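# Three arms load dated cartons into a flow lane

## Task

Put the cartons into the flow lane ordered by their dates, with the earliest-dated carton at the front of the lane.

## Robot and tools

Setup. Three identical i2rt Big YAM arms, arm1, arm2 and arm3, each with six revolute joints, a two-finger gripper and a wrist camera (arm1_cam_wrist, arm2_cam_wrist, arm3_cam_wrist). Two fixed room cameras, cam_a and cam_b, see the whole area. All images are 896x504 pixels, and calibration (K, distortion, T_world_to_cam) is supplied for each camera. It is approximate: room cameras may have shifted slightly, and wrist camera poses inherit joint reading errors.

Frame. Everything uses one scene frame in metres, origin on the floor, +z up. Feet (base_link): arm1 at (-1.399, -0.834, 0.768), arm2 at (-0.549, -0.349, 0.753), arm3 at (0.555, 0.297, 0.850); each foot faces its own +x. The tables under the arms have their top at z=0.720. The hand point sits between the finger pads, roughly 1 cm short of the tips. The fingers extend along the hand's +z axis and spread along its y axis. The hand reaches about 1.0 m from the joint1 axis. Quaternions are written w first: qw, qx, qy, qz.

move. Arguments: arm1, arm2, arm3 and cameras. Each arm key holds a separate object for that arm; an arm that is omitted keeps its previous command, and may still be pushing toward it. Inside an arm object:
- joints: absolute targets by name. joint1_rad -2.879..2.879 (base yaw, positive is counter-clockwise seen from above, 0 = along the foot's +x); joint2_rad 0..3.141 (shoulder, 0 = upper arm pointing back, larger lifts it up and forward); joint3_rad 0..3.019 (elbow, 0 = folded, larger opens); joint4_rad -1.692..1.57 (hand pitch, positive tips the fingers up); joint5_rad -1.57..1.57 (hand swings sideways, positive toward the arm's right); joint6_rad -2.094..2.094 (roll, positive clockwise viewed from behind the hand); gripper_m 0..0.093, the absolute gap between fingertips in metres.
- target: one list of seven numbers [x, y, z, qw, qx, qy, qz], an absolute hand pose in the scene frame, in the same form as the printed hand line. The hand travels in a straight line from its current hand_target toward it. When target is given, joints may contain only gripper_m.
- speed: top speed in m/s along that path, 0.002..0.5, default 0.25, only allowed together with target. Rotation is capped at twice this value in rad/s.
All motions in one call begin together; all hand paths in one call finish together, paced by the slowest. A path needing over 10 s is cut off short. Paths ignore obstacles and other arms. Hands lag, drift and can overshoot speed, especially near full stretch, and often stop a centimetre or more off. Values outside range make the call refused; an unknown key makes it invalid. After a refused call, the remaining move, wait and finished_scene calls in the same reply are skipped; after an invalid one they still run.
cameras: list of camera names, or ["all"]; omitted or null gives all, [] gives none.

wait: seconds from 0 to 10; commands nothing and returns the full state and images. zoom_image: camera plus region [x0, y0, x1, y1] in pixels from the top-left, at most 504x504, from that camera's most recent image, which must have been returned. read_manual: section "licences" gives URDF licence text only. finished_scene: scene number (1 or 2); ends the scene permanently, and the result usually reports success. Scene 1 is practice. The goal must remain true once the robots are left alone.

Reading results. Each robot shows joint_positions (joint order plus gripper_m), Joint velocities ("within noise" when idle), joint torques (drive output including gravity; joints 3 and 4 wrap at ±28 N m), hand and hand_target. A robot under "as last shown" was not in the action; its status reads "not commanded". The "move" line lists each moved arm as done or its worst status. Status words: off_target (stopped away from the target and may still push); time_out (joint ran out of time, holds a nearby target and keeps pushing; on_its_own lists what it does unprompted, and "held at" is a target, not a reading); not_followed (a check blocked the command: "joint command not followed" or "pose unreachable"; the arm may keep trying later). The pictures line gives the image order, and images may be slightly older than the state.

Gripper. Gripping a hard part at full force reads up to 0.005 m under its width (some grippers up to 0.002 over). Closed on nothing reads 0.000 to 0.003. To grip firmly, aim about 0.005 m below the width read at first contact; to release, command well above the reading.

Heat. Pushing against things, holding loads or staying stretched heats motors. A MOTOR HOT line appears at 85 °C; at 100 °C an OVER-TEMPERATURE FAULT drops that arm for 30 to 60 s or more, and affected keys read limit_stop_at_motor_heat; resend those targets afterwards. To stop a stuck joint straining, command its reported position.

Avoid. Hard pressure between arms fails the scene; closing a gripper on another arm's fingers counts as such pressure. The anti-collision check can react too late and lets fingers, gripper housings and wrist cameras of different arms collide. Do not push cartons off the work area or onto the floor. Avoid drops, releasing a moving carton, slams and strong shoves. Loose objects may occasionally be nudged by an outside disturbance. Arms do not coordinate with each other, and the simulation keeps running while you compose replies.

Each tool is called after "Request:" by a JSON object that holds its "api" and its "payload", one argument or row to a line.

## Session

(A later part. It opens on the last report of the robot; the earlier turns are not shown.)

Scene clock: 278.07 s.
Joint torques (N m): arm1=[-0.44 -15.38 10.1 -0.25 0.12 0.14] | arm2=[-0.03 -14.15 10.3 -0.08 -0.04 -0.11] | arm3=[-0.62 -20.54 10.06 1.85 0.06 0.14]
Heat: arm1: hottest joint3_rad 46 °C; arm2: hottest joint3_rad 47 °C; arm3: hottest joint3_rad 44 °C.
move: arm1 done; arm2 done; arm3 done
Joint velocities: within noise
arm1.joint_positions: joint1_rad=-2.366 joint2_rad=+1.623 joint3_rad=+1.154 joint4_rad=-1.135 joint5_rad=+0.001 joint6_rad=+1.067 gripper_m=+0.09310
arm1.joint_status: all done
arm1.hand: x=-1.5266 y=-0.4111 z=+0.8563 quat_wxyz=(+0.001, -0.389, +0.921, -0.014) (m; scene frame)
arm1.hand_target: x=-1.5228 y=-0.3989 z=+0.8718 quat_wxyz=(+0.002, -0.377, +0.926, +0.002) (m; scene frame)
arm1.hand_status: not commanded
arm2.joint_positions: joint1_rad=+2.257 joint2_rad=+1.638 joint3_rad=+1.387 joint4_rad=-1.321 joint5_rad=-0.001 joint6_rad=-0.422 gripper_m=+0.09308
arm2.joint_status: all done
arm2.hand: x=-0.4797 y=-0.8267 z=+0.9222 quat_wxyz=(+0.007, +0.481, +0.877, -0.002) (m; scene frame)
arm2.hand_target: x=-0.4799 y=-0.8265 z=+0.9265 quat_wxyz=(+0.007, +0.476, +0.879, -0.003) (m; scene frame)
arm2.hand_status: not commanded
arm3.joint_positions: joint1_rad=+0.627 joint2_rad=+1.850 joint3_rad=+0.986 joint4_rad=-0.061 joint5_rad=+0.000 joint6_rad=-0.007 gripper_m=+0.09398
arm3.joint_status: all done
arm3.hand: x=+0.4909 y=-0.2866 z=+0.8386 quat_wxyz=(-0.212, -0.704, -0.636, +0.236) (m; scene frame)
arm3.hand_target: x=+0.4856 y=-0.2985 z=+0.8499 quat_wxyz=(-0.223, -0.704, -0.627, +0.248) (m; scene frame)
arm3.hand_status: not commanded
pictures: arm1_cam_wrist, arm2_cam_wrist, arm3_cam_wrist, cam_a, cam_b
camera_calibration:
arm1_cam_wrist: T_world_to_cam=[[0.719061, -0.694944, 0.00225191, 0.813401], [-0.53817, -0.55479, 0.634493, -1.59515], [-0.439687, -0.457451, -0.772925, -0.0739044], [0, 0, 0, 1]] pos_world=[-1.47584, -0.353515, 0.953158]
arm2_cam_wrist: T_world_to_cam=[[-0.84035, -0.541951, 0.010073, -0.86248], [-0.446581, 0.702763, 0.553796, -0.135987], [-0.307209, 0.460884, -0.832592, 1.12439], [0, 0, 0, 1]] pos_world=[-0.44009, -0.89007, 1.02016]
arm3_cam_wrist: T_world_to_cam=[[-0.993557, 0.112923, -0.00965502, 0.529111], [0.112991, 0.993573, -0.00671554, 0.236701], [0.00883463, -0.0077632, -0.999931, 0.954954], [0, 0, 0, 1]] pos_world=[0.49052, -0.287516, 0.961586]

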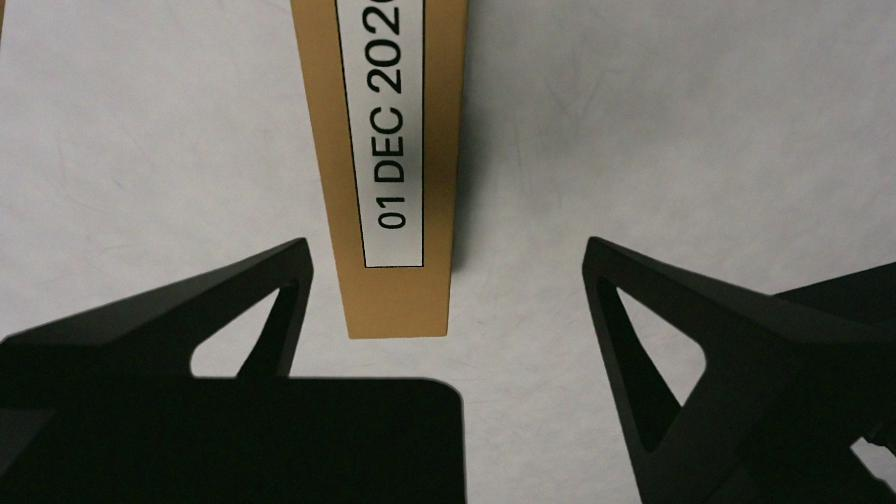

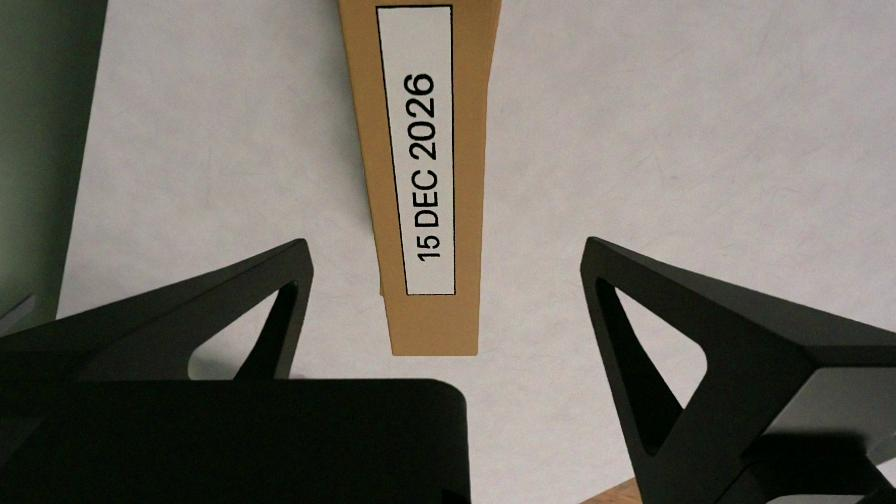

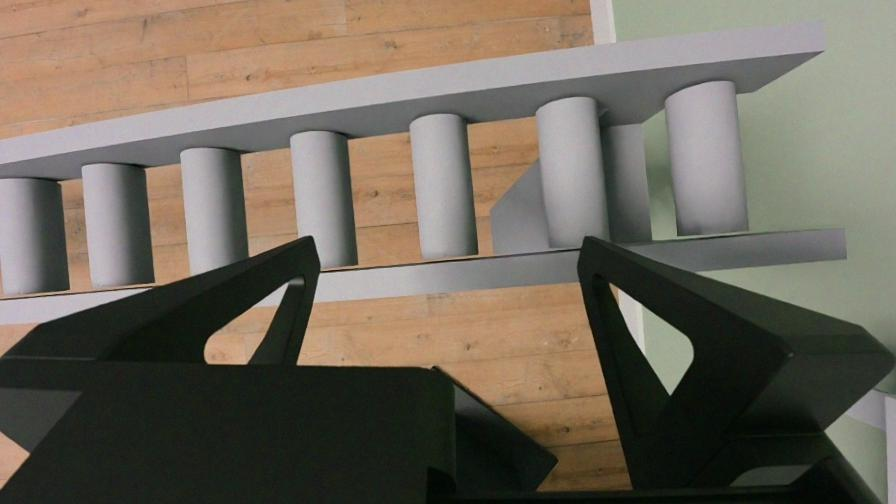

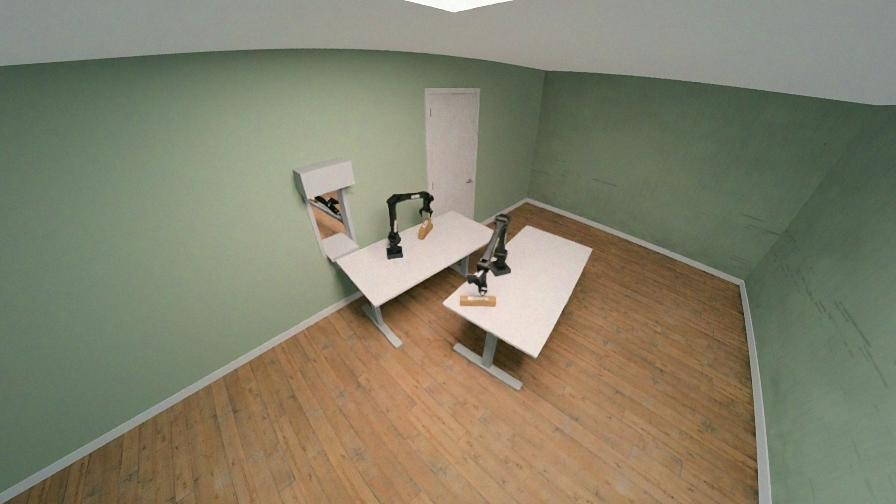

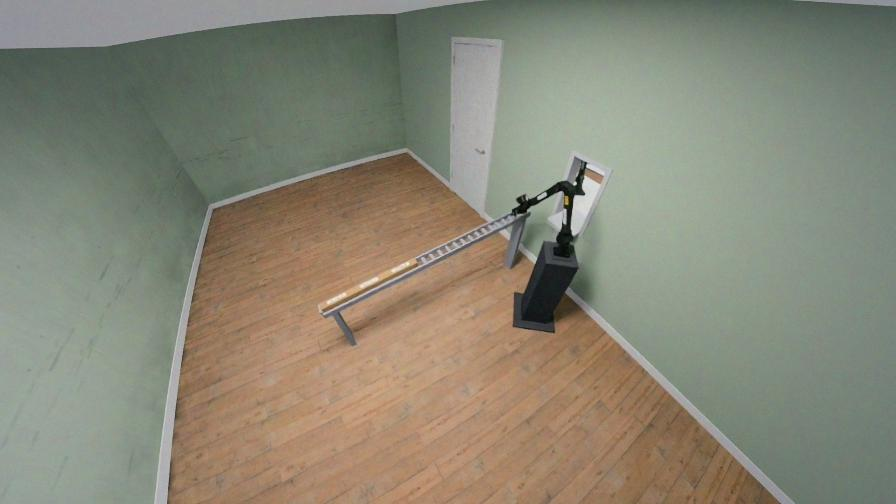

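Request:
{"api": "move", "payload": {
  "arm1": {"target": [-1.526, -0.366, 0.7925, 0, -0.3624, 0.9320, 0], "speed": 0.12},
  "arm2": {"target": [-0.4812, -0.8063, 0.832, 0, 0.4733, 0.8809, 0], "speed": 0.12},
  "arm3": {"joints": {"joint1_rad": 0.025, "joint2_rad": 1.463, "joint3_rad": 1.006, "joint4_rad": -1.114, "joint5_rad": 0, "joint6_rad": 0.861}}
}}

Scene clock: 385.77 s.
Joint torques (N m): arm1=[-0.56 -15.68 9.58 0.42 0.09 0.14] | arm2=[0.26 -11.93 8.2 0.72 0.01 -0.11] | arm3=[-0.62 -12.92 11.51 0.05 0.05 0.15]
Heat: arm1: hottest joint3_rad 45 °C; arm2: hottest joint3_rad 48 °C; arm3: hottest joint3_rad 39 °C.
move: arm1 off_target; arm2 off_target; arm3 done
Joint velocities: within noise
arm1.joint_positions: joint1_rad=-2.378 joint2_rad=+1.785 joint3_rad=+1.154 joint4_rad=-0.984 joint5_rad=-0.002 joint6_rad=+1.085 gripper_m=+0.09310
arm1.joint_status: not commanded
arm1.hand: x=-1.5282 y=-0.3860 z=+0.7851 quat_wxyz=(-0.001, -0.374, +0.927, -0.020) (m; scene frame)
arm1.hand_target: x=-1.5258 y=-0.3665 z=+0.7930 quat_wxyz=(+0.000, -0.362, +0.932, +0.000) (m; scene frame)
arm1.hand_status: off_target (0.021 m and 2.7 deg from the pose sent, 0.078 m and 3.6 deg at the start)
arm2.joint_positions: joint1_rad=+2.257 joint2_rad=+1.662 joint3_rad=+1.196 joint4_rad=-1.100 joint5_rad=+0.006 joint6_rad=-0.423 gripper_m=+0.09308
arm2.joint_status: not commanded
arm2.hand: x=-0.4828 y=-0.8095 z=+0.8428 quat_wxyz=(+0.006, +0.480, +0.877, -0.006) (m; scene frame)
arm2.hand_target: x=-0.4813 y=-0.8062 z=+0.8322 quat_wxyz=(+0.000, +0.473, +0.881, +0.000) (m; scene frame)
arm2.hand_status: off_target (0.011 m and 1.3 deg from the pose sent, 0.092 m and 1.3 deg at the start)
arm3.joint_positions: joint1_rad=+0.035 joint2_rad=+1.449 joint3_rad=+0.987 joint4_rad=-1.105 joint5_rad=+0.002 joint6_rad=+0.852 gripper_m=+0.09400
arm3.joint_status: all done
arm3.hand: x=+0.3052 y=+0.0027 z=+0.9482 quat_wxyz=(-0.001, -1.000, -0.009, +0.001) (m; scene frame)
arm3.hand_target: x=+0.2990 y=+0.0008 z=+0.9494 quat_wxyz=(+0.000, -1.000, +0.000, -0.001) (m; scene frame)
arm3.hand_status: not commanded
pictures: arm1_cam_wrist, arm2_cam_wrist, arm3_cam_wrist, cam_a, cam_b
camera_calibration:
arm1_cam_wrist: T_world_to_cam=[[0.697155, -0.71684, 0.0107092, 0.783626], [-0.555868, -0.531049, 0.639529, -1.55872], [-0.452753, -0.451804, -0.768692, -0.139331], [0, 0, 0, 1]] pos_world=[-1.47584, -0.328975, 0.881354]
arm2_cam_wrist: T_world_to_cam=[[-0.83973, -0.542701, 0.0181562, -0.861991], [-0.444173, 0.70574, 0.551943, -0.100371], [-0.312354, 0.455418, -0.833684, 1.04345], [0, 0, 0, 1]] pos_world=[-0.442495, -0.872176, 0.940961]
arm3_cam_wrist: T_world_to_cam=[[-0.00256584, 0.999988, -0.0042023, 0.0029424], [0.804086, 0.00456147, 0.594496, -0.807272], [0.594508, -0.00185363, -0.804088, 0.704017], [0, 0, 0, 1]] pos_world=[0.23058, 0.00204497, 1.04602]

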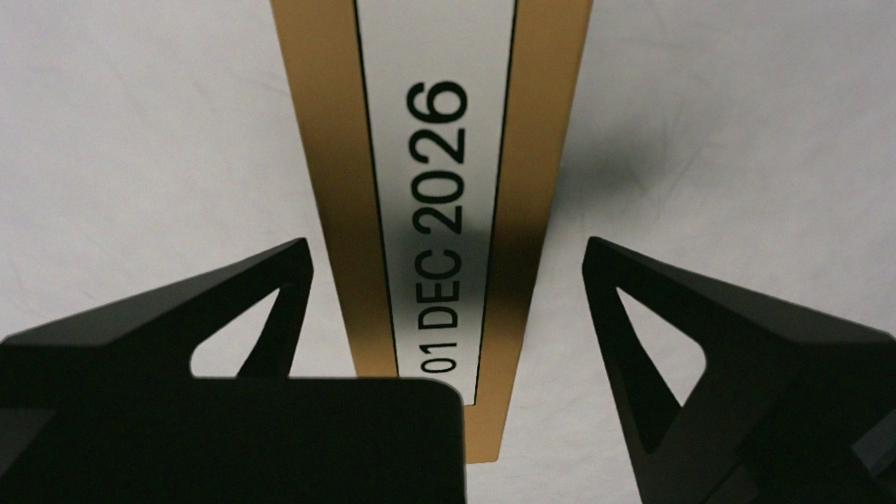

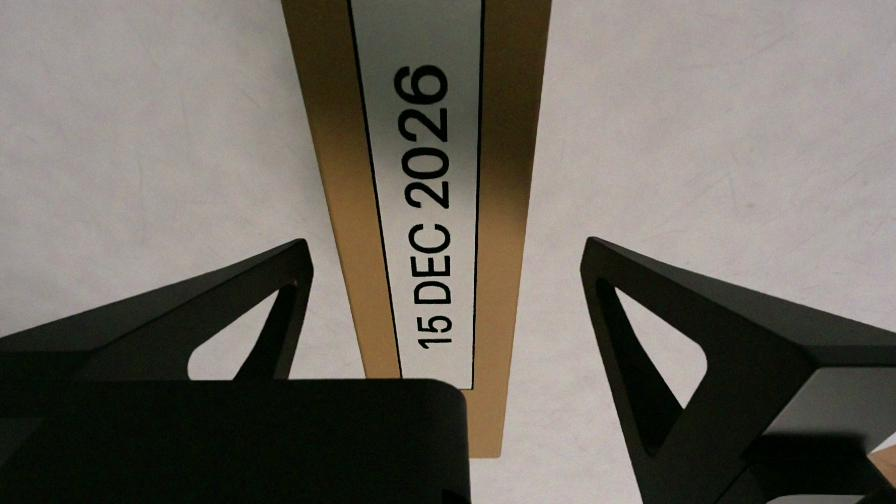

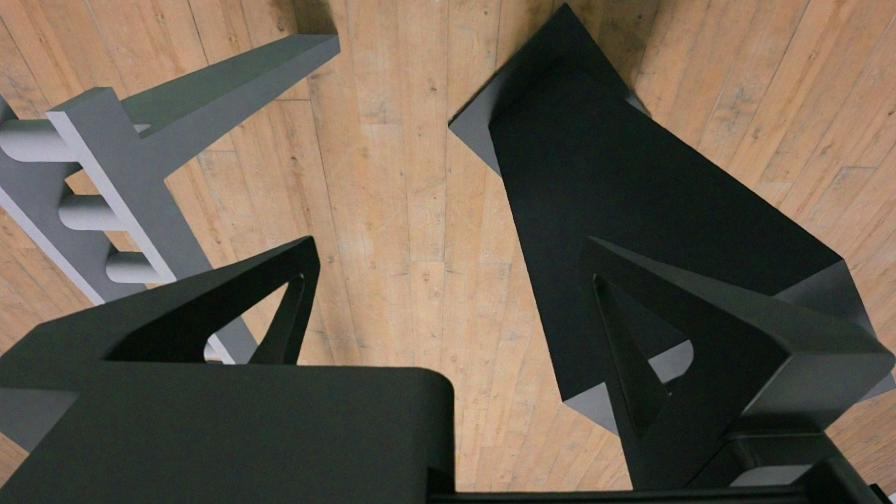

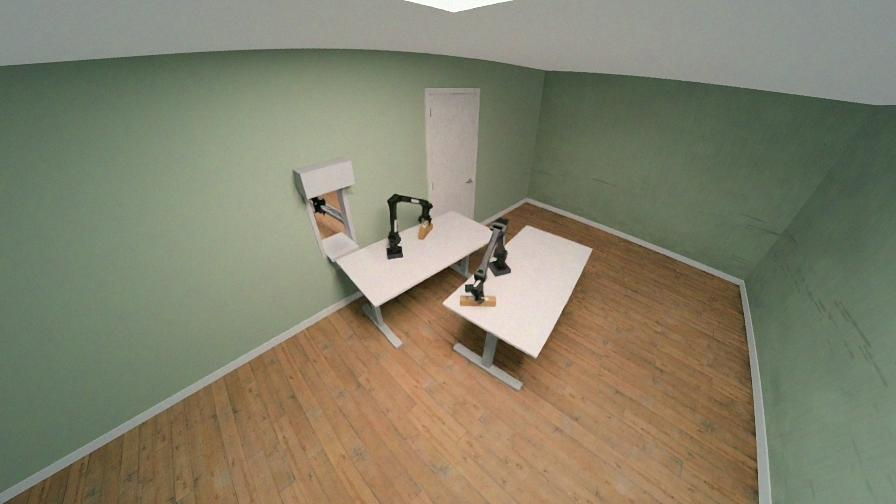

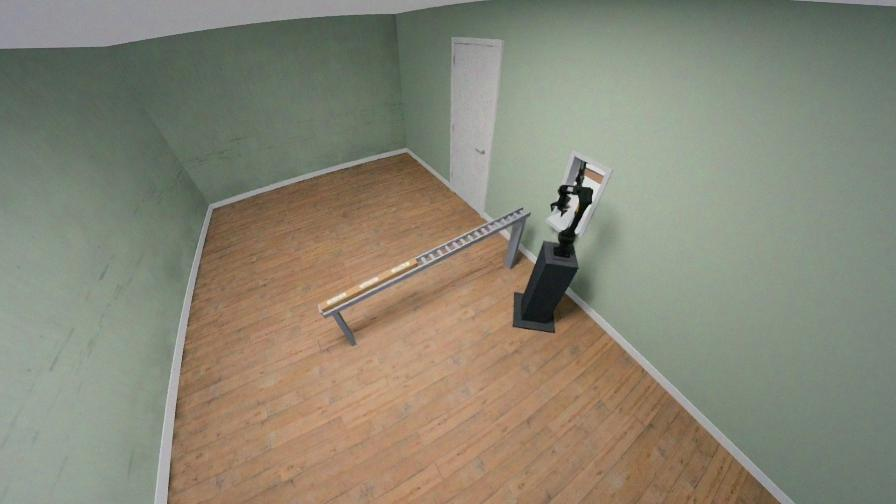

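Request:
{"api": "move", "payload": {
  "arm1": {"joints": {"gripper_m": 0.054}},
  "arm2": {"target": [-0.4770, -0.8020, 0.811, 0, 0.4733, 0.8809, 0], "speed": 0.1},
  "cameras": ["arm1_cam_wrist", "arm2_cam_wrist"]
}}

Scene clock: 392.40 s.
Joint torques (N m): arm1=[-0.5 -15.68 9.58 0.27 0.19 0.12] | arm2=[0.67 -11.69 7.92 0.75 0.01 -0.02] | arm3=[-0.5 -12.86 11.54 0.02 0.05 0.15]
Heat: arm1: hottest joint3_rad 45 °C; arm2: hottest joint3_rad 47 °C; arm3: hottest joint3_rad 39 °C.
move: arm1 off_target; arm2 off_target
Joint velocities: within noise
arm1.joint_positions: joint1_rad=-2.378 joint2_rad=+1.785 joint3_rad=+1.154 joint4_rad=-0.979 joint5_rad=-0.004 joint6_rad=+1.087 gripper_m=+0.05985
arm1.joint_status: gripper_m off_target (ended at +0.05988, target +0.05400)
arm1.hand: x=-1.5290 y=-0.3849 z=+0.7850 quat_wxyz=(-0.002, -0.374, +0.927, -0.017) (m; scene frame)
arm1.hand_target: x=-1.5258 y=-0.3666 z=+0.7930 quat_wxyz=(+0.000, -0.363, +0.932, +0.000) (m; scene frame)
arm1.hand_status: not commanded
arm2.joint_positions: joint1_rad=+2.261 joint2_rad=+1.678 joint3_rad=+1.159 joint4_rad=-1.044 joint5_rad=+0.006 joint6_rad=-0.423 gripper_m=+0.09308
arm2.joint_status: not commanded
arm2.hand: x=-0.4813 y=-0.8068 z=+0.8234 quat_wxyz=(+0.007, +0.478, +0.878, -0.008) (m; scene frame)
arm2.hand_target: x=-0.4771 y=-0.8018 z=+0.8113 quat_wxyz=(+0.000, +0.473, +0.881, +0.000) (m; scene frame)
arm2.hand_status: off_target (0.014 m and 1.4 deg from the pose sent, 0.033 m and 1.3 deg at the start)
arm3: as last shown
arm3.joint_positions: joint1_rad=+0.035 joint2_rad=+1.449 joint3_rad=+0.987 joint4_rad=-1.105 joint5_rad=+0.002 joint6_rad=+0.853 gripper_m=+0.09400
pictures: arm1_cam_wrist, arm2_cam_wrist
camera_calibration:
arm1_cam_wrist: T_world_to_cam=[[0.69604, -0.717985, 0.00511248, 0.787176], [-0.554224, -0.53273, 0.639558, -1.55672], [-0.456469, -0.447991, -0.768726, -0.143394], [0, 0, 0, 1]] pos_world=[-1.47614, -0.328373, 0.88136]
arm2_cam_wrist: T_world_to_cam=[[-0.837668, -0.545818, 0.0198705, -0.861861], [-0.447125, 0.70619, 0.548976, -0.0894486], [-0.313673, 0.450975, -0.835602, 1.02385], [0, 0, 0, 1]] pos_world=[-0.440795, -0.868982, 0.92176]

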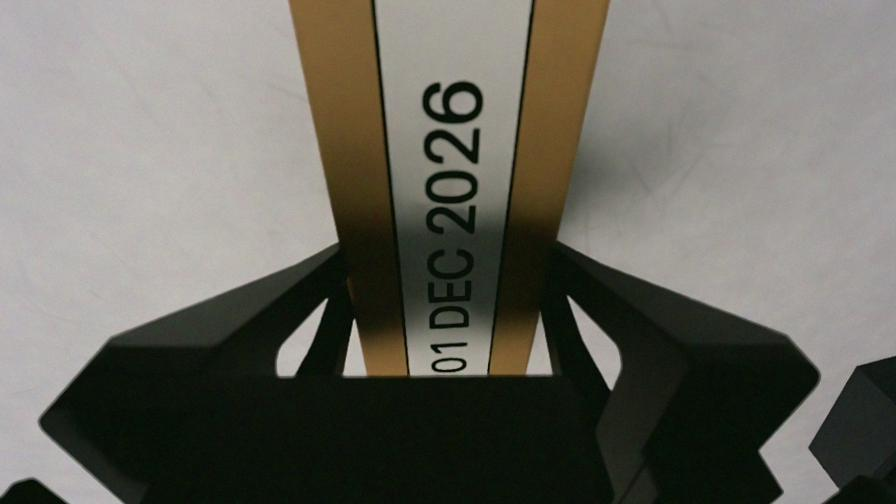

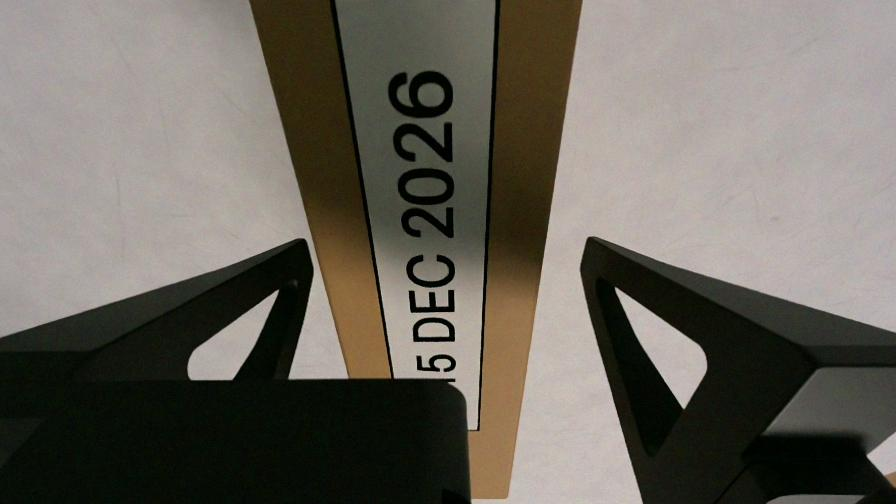

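Request:
{"api": "move", "payload": {
  "arm1": {"target": [-1.526, -0.366, 0.893, 0, -0.3624, 0.9320, 0], "speed": 0.12},
  "arm2": {"joints": {"gripper_m": 0.054}},
  "cameras": ["arm1_cam_wrist", "arm2_cam_wrist"]
}}

Scene clock: 399.17 s.
Joint torques (N m): arm1=[-0.5 -17.55 12.37 -0.5 0.2 0.12] | arm2=[0.56 -11.69 7.84 0.76 0.05 -0.02] | arm3=[-0.79 -12.92 11.56 0.06 0.05 0.13]
Heat: arm1: hottest joint3_rad 45 °C; arm2: hottest joint3_rad 47 °C; arm3: hottest joint3_rad 39 °C.
move: arm1 off_target; arm2 off_target
Joint velocities: within noise
arm1.joint_positions: joint1_rad=-2.378 joint2_rad=+1.691 joint3_rad=+1.258 joint4_rad=-1.212 joint5_rad=-0.004 joint6_rad=+1.087 gripper_m=+0.05985
arm1.joint_status: not commanded
arm1.hand: x=-1.5279 y=-0.3897 z=+0.8627 quat_wxyz=(-0.004, -0.373, +0.927, -0.034) (m; scene frame)
arm1.hand_target: x=-1.5256 y=-0.3676 z=+0.8932 quat_wxyz=(+0.000, -0.363, +0.932, +0.000) (m; scene frame)
arm1.hand_status: off_target (0.038 m and 4.2 deg from the pose sent, 0.110 m and 2.4 deg at the start)
arm2.joint_positions: joint1_rad=+2.262 joint2_rad=+1.678 joint3_rad=+1.159 joint4_rad=-1.043 joint5_rad=+0.005 joint6_rad=-0.423 gripper_m=+0.06067
arm2.joint_status: gripper_m off_target (ended at +0.06071, target +0.05400)
arm2.hand: x=-0.4802 y=-0.8068 z=+0.8234 quat_wxyz=(+0.007, +0.478, +0.879, -0.008) (m; scene frame)
arm2.hand_target: x=-0.4772 y=-0.8018 z=+0.8113 quat_wxyz=(+0.000, +0.473, +0.881, +0.000) (m; scene frame)
arm2.hand_status: not commanded
arm3: as last shown
pictures: arm1_cam_wrist, arm2_cam_wrist
camera_calibration:
arm1_cam_wrist: T_world_to_cam=[[0.695734, -0.717381, 0.0363249, 0.75536], [-0.560841, -0.51093, 0.651466, -1.62023], [-0.44879, -0.473619, -0.757808, -0.0929575], [0, 0, 0, 1]] pos_world=[-1.47594, -0.329968, 0.95764]
arm2_cam_wrist: T_world_to_cam=[[-0.836646, -0.547404, 0.0193014, -0.861237], [-0.448931, 0.705478, 0.548418, -0.0900488], [-0.313823, 0.450166, -0.835982, 1.02377], [0, 0, 0, 1]] pos_world=[-0.439694, -0.868783, 0.921859]

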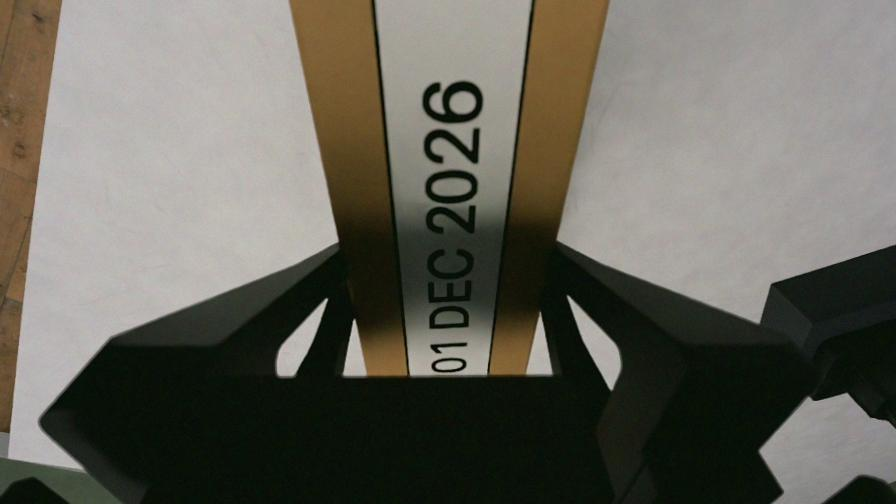

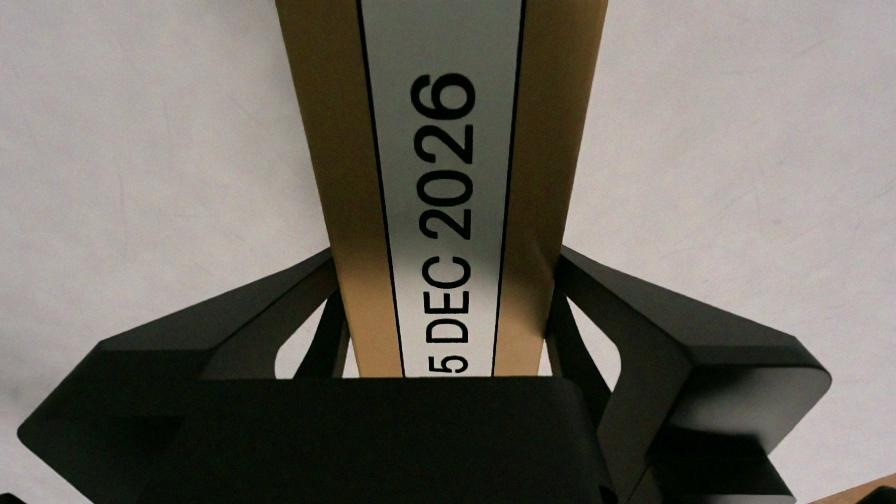

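Request:
{"api": "move", "payload": {
  "arm2": {"target": [-0.4770, -0.8000, 0.985, 0, 0.4733, 0.8809, 0], "speed": 0.2},
  "arm3": {"joints": {"joint1_rad": -0.136, "joint2_rad": 0.687, "joint3_rad": 0.47, "joint4_rad": -0.673, "joint5_rad": 0, "joint6_rad": 0}}
}}

Scene clock: 410.57 s.
Joint torques (N m): arm1=[-0.56 -17.61 12.38 -0.39 0.2 0.11] | arm2=[0.67 -10.81 15.28 -0.08 -0.03 0.01] | arm3=[-0.09 -3.25 11.43 1.89 -0.03 -0.03]
Heat: arm1: hottest joint3_rad 45 °C; arm2: hottest joint3_rad 46 °C; arm3: hottest joint3_rad 39 °C.
move: arm2 off_target; arm3 done
Joint velocities: within noise
arm1: as last shown
arm1.hand: x=-1.5278 y=-0.3898 z=+0.8627 quat_wxyz=(-0.004, -0.373, +0.927, -0.035) (m; scene frame)
arm2.joint_positions: joint1_rad=+2.264 joint2_rad=+1.545 joint3_rad=+1.374 joint4_rad=-1.472 joint5_rad=+0.006 joint6_rad=-0.423 gripper_m=+0.06067
arm2.joint_status: not commanded
arm2.hand: x=-0.4848 y=-0.7804 z=+0.9591 quat_wxyz=(-0.017, +0.476, +0.879, +0.024) (m; scene frame)
arm2.hand_target: x=-0.4773 y=-0.7982 z=+0.9850 quat_wxyz=(+0.000, +0.473, +0.881, +0.000) (m; scene frame)
arm2.hand_status: off_target (0.033 m and 3.5 deg from the pose sent, 0.162 m and 1.3 deg at the start)
arm3.joint_positions: joint1_rad=-0.133 joint2_rad=+0.693 joint3_rad=+0.477 joint4_rad=-0.687 joint5_rad=+0.002 joint6_rad=+0.008 gripper_m=+0.09400
arm3.joint_status: all done
arm3.hand: x=+0.3257 y=+0.1045 z=+0.9990 quat_wxyz=(-0.114, -0.889, -0.322, +0.306) (m; scene frame)
arm3.hand_target: x=+0.3247 y=+0.1046 z=+0.9994 quat_wxyz=(-0.115, -0.886, -0.323, +0.313) (m; scene frame)
arm3.hand_status: not commanded
pictures: arm1_cam_wrist, arm2_cam_wrist, arm3_cam_wrist, cam_a, cam_b
camera_calibration:
arm1_cam_wrist: T_world_to_cam=[[0.695735, -0.717362, 0.0366771, 0.755031], [-0.560922, -0.510697, 0.651579, -1.62038], [-0.448687, -0.473899, -0.757694, -0.093007], [0, 0, 0, 1]] pos_world=[-1.47594, -0.329968, 0.95764]
arm2_cam_wrist: T_world_to_cam=[[-0.835439, -0.549425, -0.0131842, -0.823176], [-0.442571, 0.658351, 0.608856, -0.276729], [-0.325841, 0.514497, -0.793171, 1.12718], [0, 0, 0, 1]] pos_world=[-0.442906, -0.850018, 1.05168]
arm3_cam_wrist: T_world_to_cam=[[-0.632752, 0.774179, -0.0164954, 0.142553], [0.774282, 0.632258, -0.0271424, -0.289266], [-0.0105837, -0.0299465, -0.999495, 1.12812], [0, 0, 0, 1]] pos_world=[0.326114, 0.106313, 1.12205]

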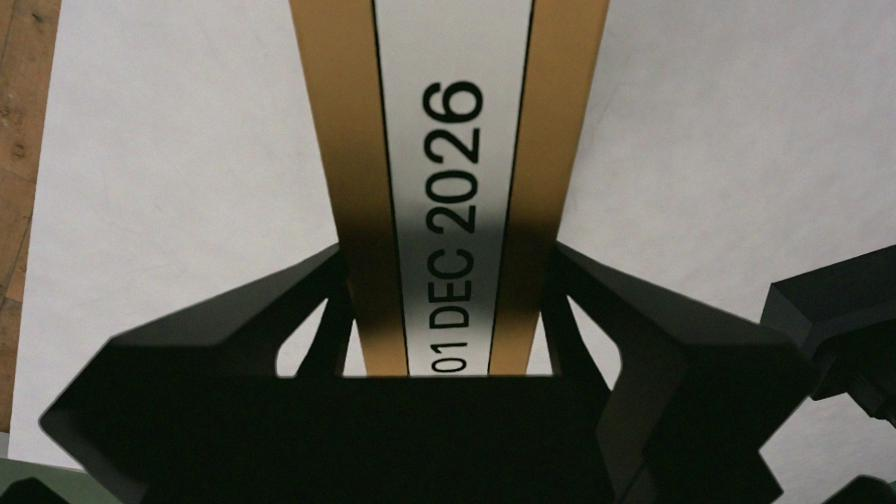

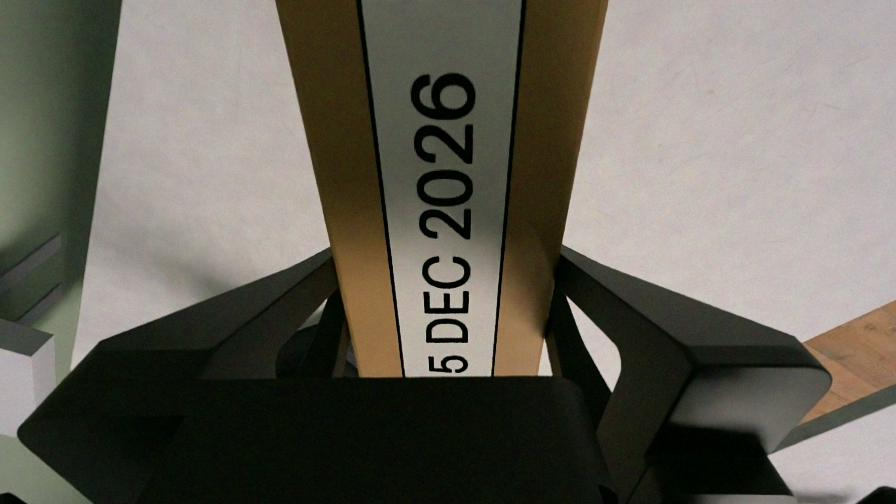

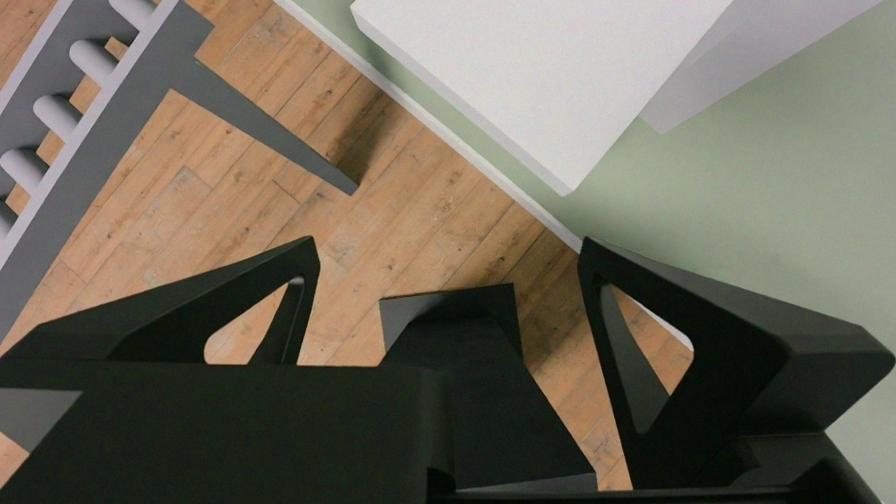

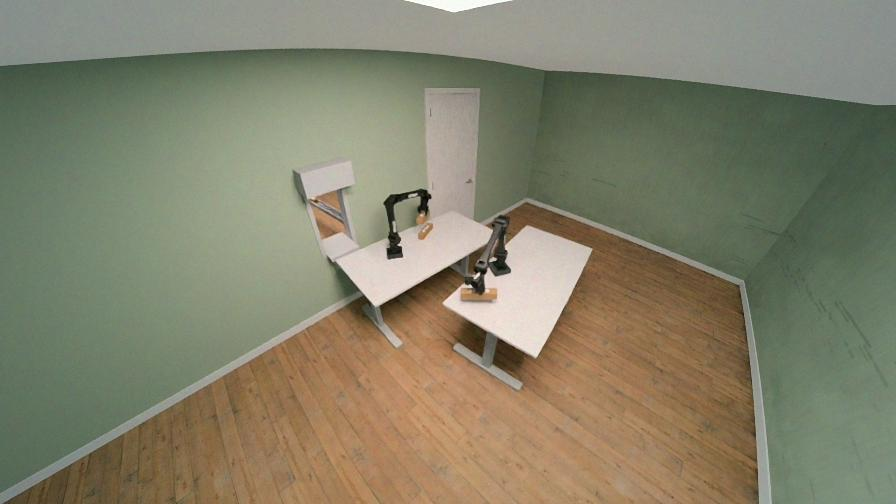

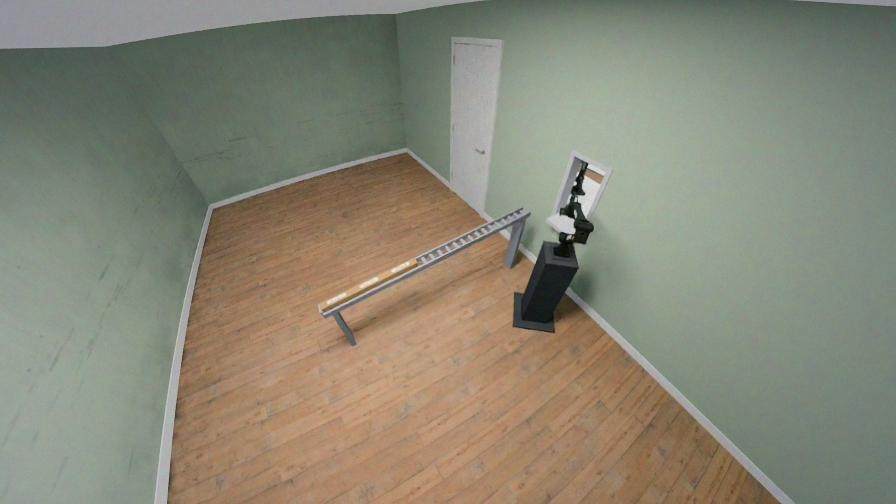

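Request:
{"api": "zoom_image", "payload": {
  "camera": "arm3_cam_wrist",
  "region": [330, 0, 730, 220]
}}

Request:
{"api": "zoom_image", "payload": {
  "camera": "cam_a",
  "region": [390, 180, 450, 245]
}}

Scaled by 1.260 from the camera's 896x504 image, which has a finer 1280x720 frame.

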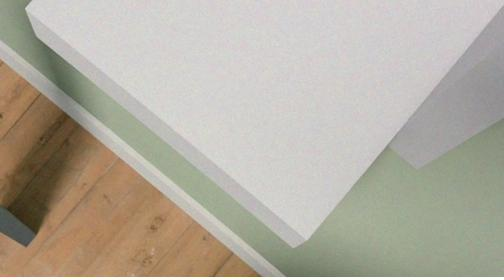

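Scaled by 7.754 from the camera's 896x504 image, which has a finer 1280x720 frame.

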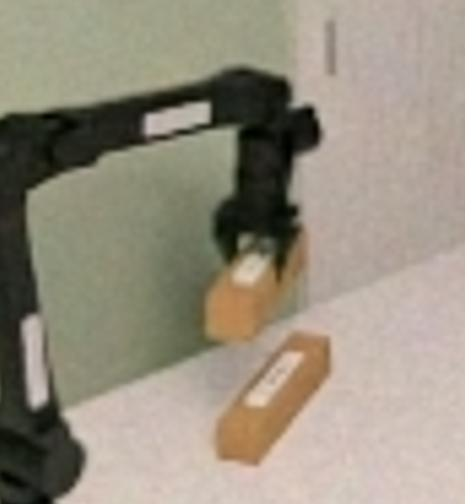

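Request:
{"api": "move", "payload": {
  "arm2": {"joints": {"joint1_rad": -1.818, "joint2_rad": 1.452, "joint3_rad": 1.35, "joint4_rad": -1.44, "joint5_rad": 0, "joint6_rad": 0.785}},
  "cameras": ["arm2_cam_wrist", "cam_a"]
}}

Scene clock: 449.37 s.
Joint torques (N m): arm1=[-0.56 -17.61 12.36 -0.38 0.2 0.12] | arm2=[-0.32 -12.86 9.65 -0.03 0.02 0.08] | arm3=[0.03 -3.43 11.44 1.92 -0.03 -0.04]
Heat: arm1: hottest joint3_rad 46 °C; arm2: hottest joint3_rad 50 °C; arm3: hottest joint3_rad 40 °C.
move: arm2 done
Joint velocities: within noise
arm1, arm3: as last shown
arm2.joint_positions: joint1_rad=-1.816 joint2_rad=+1.470 joint3_rad=+1.355 joint4_rad=-1.432 joint5_rad=+0.001 joint6_rad=+0.776 gripper_m=+0.06081
arm2.joint_status: all done
arm2.hand: x=-0.2419 y=-0.0379 z=+0.9770 quat_wxyz=(-0.014, +0.005, -1.000, -0.002) (m; scene frame)
arm2.hand_target: x=-0.2451 y=-0.0421 z=+0.9823 quat_wxyz=(-0.015, +0.000, -1.000, -0.004) (m; scene frame)
arm2.hand_status: not commanded
arm3.hand: x=+0.3257 y=+0.1045 z=+0.9990 quat_wxyz=(-0.113, -0.889, -0.322, +0.306) (m; scene frame)
pictures: arm2_cam_wrist, cam_a
camera_calibration:
arm2_cam_wrist: T_world_to_cam=[[0.0147149, -0.999854, 0.0087305, -0.0448246], [-0.839791, -0.00761912, 0.542857, -0.725713], [-0.542711, -0.0153199, -0.83978, 0.811524], [0, 0, 0, 1]] pos_world=[-0.168365, -0.0379149, 1.07585]

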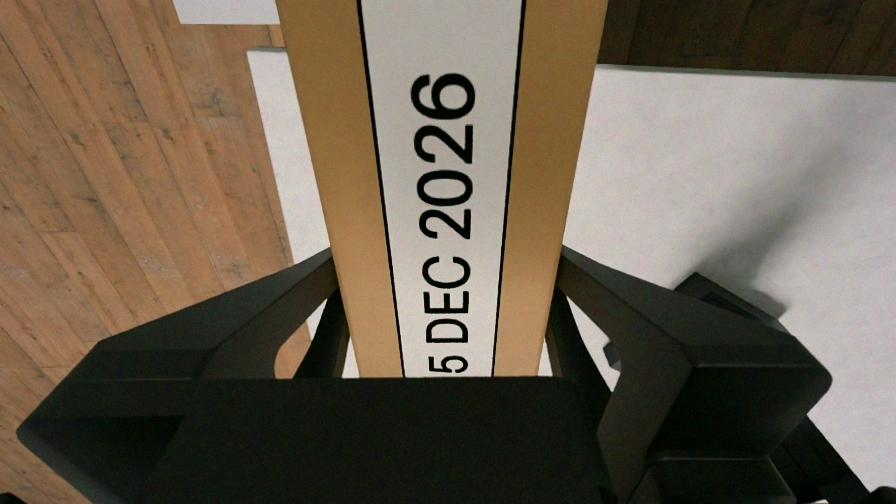

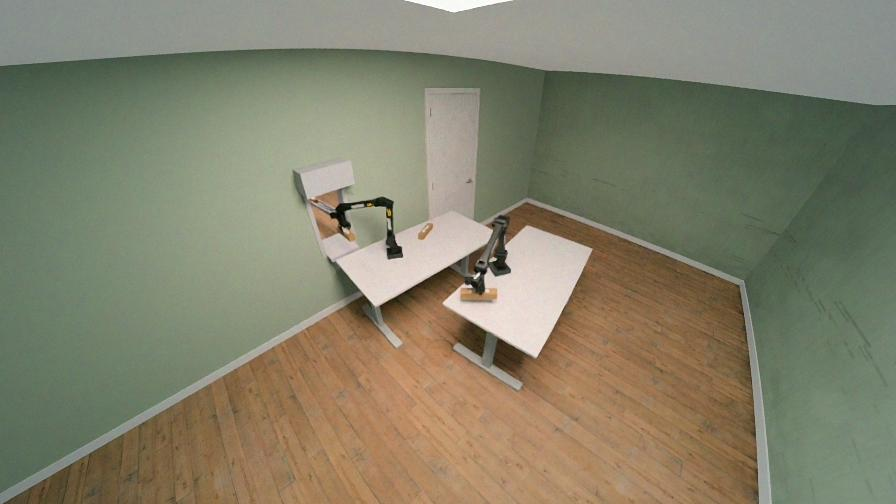

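Request:
{"api": "zoom_image", "payload": {
  "camera": "cam_a",
  "region": [412, 218, 440, 242]
}}

Scaled by 18.000 from the camera's 896x504 image, which has a finer 1280x720 frame.

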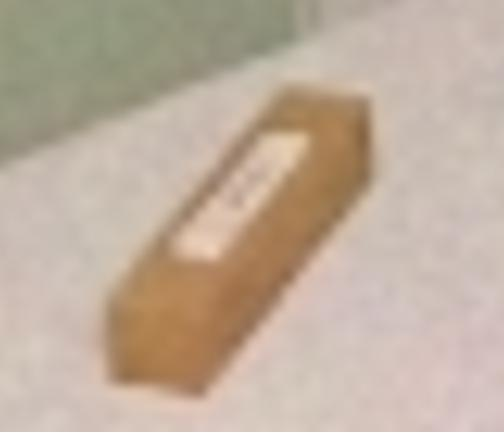

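Request:
{"api": "move", "payload": {
  "arm2": {"joints": {"joint1_rad": -0.768, "joint2_rad": 1.386, "joint3_rad": 0.94, "joint4_rad": -1.11, "joint5_rad": 0, "joint6_rad": 1.57}},
  "cameras": ["arm2_cam_wrist", "cam_a"]
}}

Scene clock: 464.03 s.
Joint torques (N m): arm1=[-0.5 -17.55 12.34 -0.36 0.2 0.11] | arm2=[0.38 -9.93 8.51 0.49 0.16 0.09] | arm3=[-0.09 -3.43 11.45 1.92 -0.03 -0.02]
Heat: arm1: hottest joint3_rad 46 °C; arm2: hottest joint3_rad 50 °C; arm3: hottest joint3_rad 40 °C.
move: arm2 done
Joint velocities: within noise
arm1, arm3: as last shown
arm2.joint_positions: joint1_rad=-0.775 joint2_rad=+1.398 joint3_rad=+0.946 joint4_rad=-1.116 joint5_rad=-0.002 joint6_rad=+1.559 gripper_m=+0.06081
arm2.joint_status: all done
arm2.hand: x=-0.6428 y=+0.0079 z=+0.8507 quat_wxyz=(-0.003, +0.134, -0.991, +0.005) (m; scene frame)
arm2.hand_target: x=-0.6448 y=+0.0069 z=+0.8528 quat_wxyz=(-0.003, +0.132, -0.991, -0.001) (m; scene frame)
arm2.hand_status: not commanded
pictures: arm2_cam_wrist, cam_a
camera_calibration:
arm2_cam_wrist: T_world_to_cam=[[0.269964, -0.96257, 0.0240684, 0.158667], [-0.799908, -0.210289, 0.562073, -0.982718], [-0.535973, -0.170992, -0.826737, 0.483018], [0, 0, 0, 1]] pos_world=[-0.570033, 0.0286658, 0.94787]

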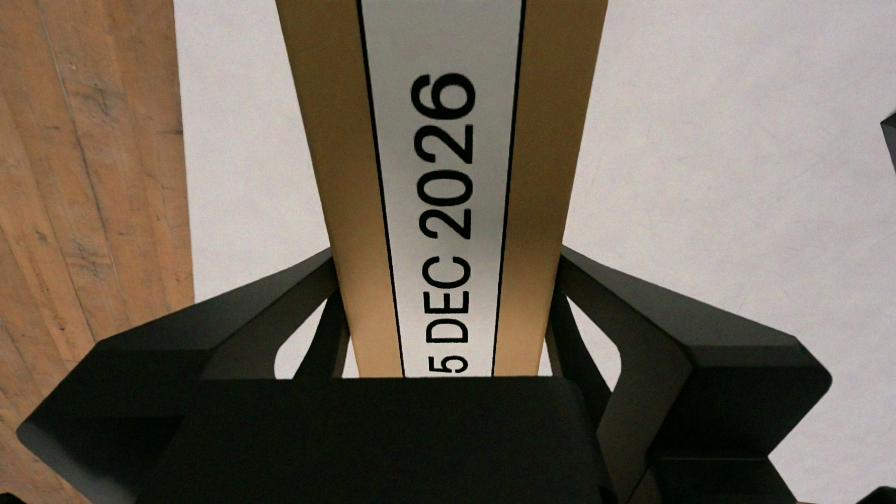

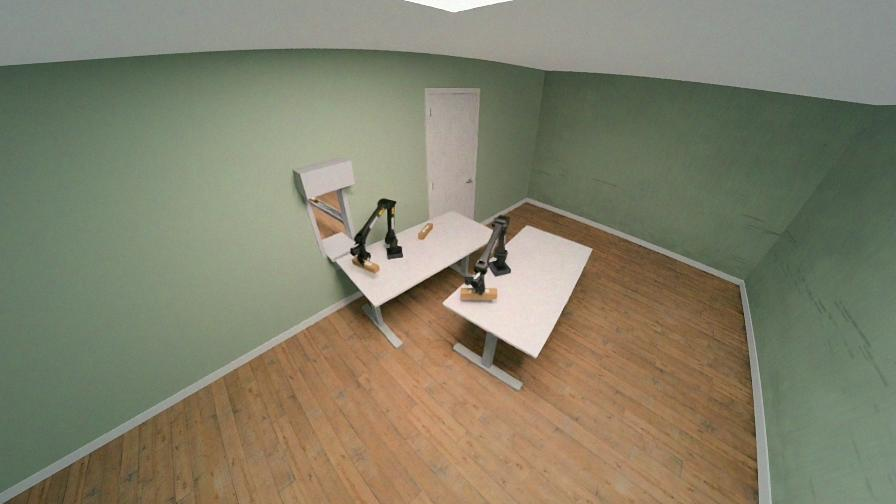

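Request:
{"api": "move", "payload": {
  "arm2": {"target": [-0.6440, 0.0070, 0.765, -0.003, 0.132, -0.991, -0.001], "speed": 0.1},
  "cameras": ["cam_a"]
}}

Scene clock: 473.67 s.
Joint torques (N m): arm1=[-0.56 -17.49 12.36 -0.4 0.2 0.11] | arm2=[0.32 -9.23 7.36 0.66 0.1 0.08] | arm3=[-0.03 -3.49 11.4 1.91 -0.03 -0.03]
Heat: arm1: hottest joint3_rad 46 °C; arm2: hottest joint3_rad 50 °C; arm3: hottest joint3_rad 40 °C.
move: arm2 done
Joint velocities: within noise
arm1, arm3: as last shown
arm2.joint_positions: joint1_rad=-0.775 joint2_rad=+1.528 joint3_rad=+0.826 joint4_rad=-0.857 joint5_rad=+0.000 joint6_rad=+1.560 gripper_m=+0.06081
arm2.joint_status: not commanded
arm2.hand: x=-0.6418 y=+0.0072 z=+0.7675 quat_wxyz=(-0.003, +0.133, -0.991, +0.000) (m; scene frame)
arm2.hand_target: x=-0.6439 y=+0.0070 z=+0.7650 quat_wxyz=(-0.003, +0.132, -0.991, -0.001) (m; scene frame)
arm2.hand_status: done (0.003 m and 0.2 deg from the pose sent, 0.086 m and 0.7 deg at the start)
pictures: cam_a

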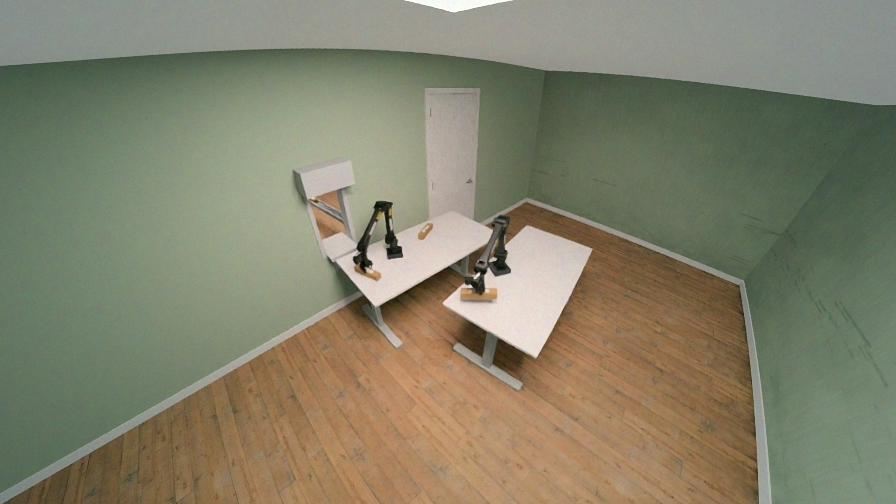

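Request:
{"api": "move", "payload": {
  "arm2": {"target": [-0.6440, 0.0070, 0.757, -0.003, 0.132, -0.991, -0.001], "speed": 0.05},
  "cameras": ["arm2_cam_wrist"]
}}

Request:
{"api": "zoom_image", "payload": {
  "camera": "arm2_cam_wrist",
  "region": [200, 0, 700, 400]
}}

Scene clock: 476.97 s.
Joint torques (N m): arm1=[-0.56 -17.55 12.36 -0.36 0.2 0.11] | arm2=[0.32 -8.53 6.71 0.83 0 0.01] | arm3=[-0.15 -3.55 11.4 1.91 -0.04 -0.03]
Heat: arm1: hottest joint3_rad 47 °C; arm2: hottest joint3_rad 49 °C; arm3: hottest joint3_rad 40 °C.
move: arm2 done
Joint velocities: within noise
arm1, arm3: as last shown
arm2.joint_positions: joint1_rad=-0.775 joint2_rad=+1.534 joint3_rad=+0.826 joint4_rad=-0.836 joint5_rad=+0.002 joint6_rad=+1.565 gripper_m=+0.06081
arm2.joint_status: not commanded
arm2.hand: x=-0.6425 y=+0.0118 z=+0.7653 quat_wxyz=(-0.003, +0.131, -0.991, -0.007) (m; scene frame)
arm2.hand_target: x=-0.6438 y=+0.0069 z=+0.7572 quat_wxyz=(-0.003, +0.132, -0.991, -0.001) (m; scene frame)
arm2.hand_status: done (0.010 m and 0.7 deg from the pose sent, 0.011 m and 0.2 deg at the start)
pictures: arm2_cam_wrist
camera_calibration:
arm2_cam_wrist: T_world_to_cam=[[0.264302, -0.96444, -0.000719247, 0.179757], [-0.799931, -0.219635, 0.558455, -0.930856], [-0.538754, -0.147025, -0.829535, 0.413346], [0, 0, 0, 1]] pos_world=[-0.569438, 0.0296888, 0.862855]

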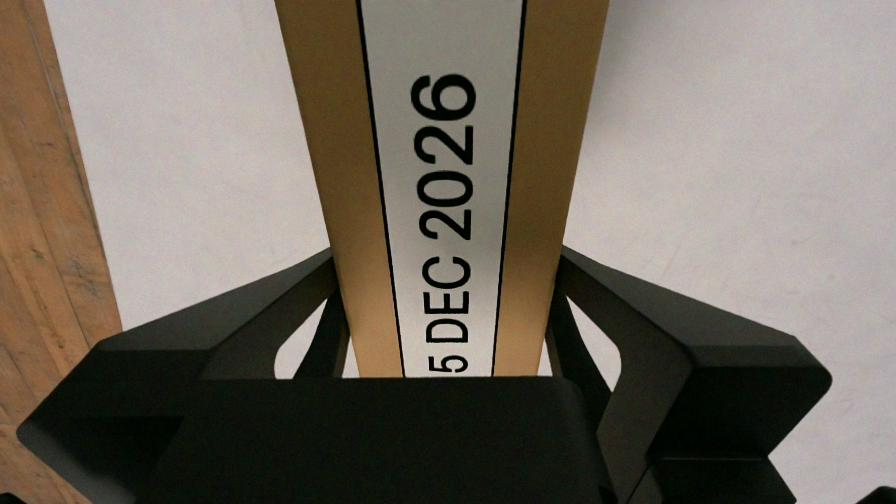

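Scaled by 1.008 from the camera's 896x504 image, which has a finer 1280x720 frame.

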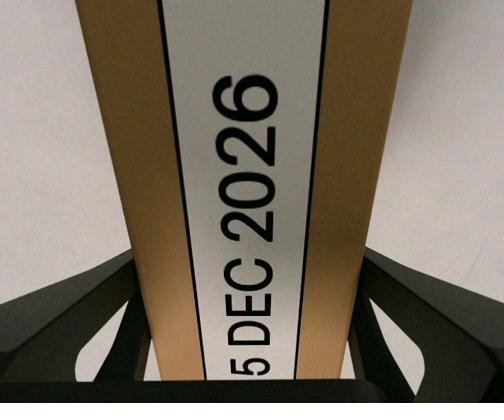

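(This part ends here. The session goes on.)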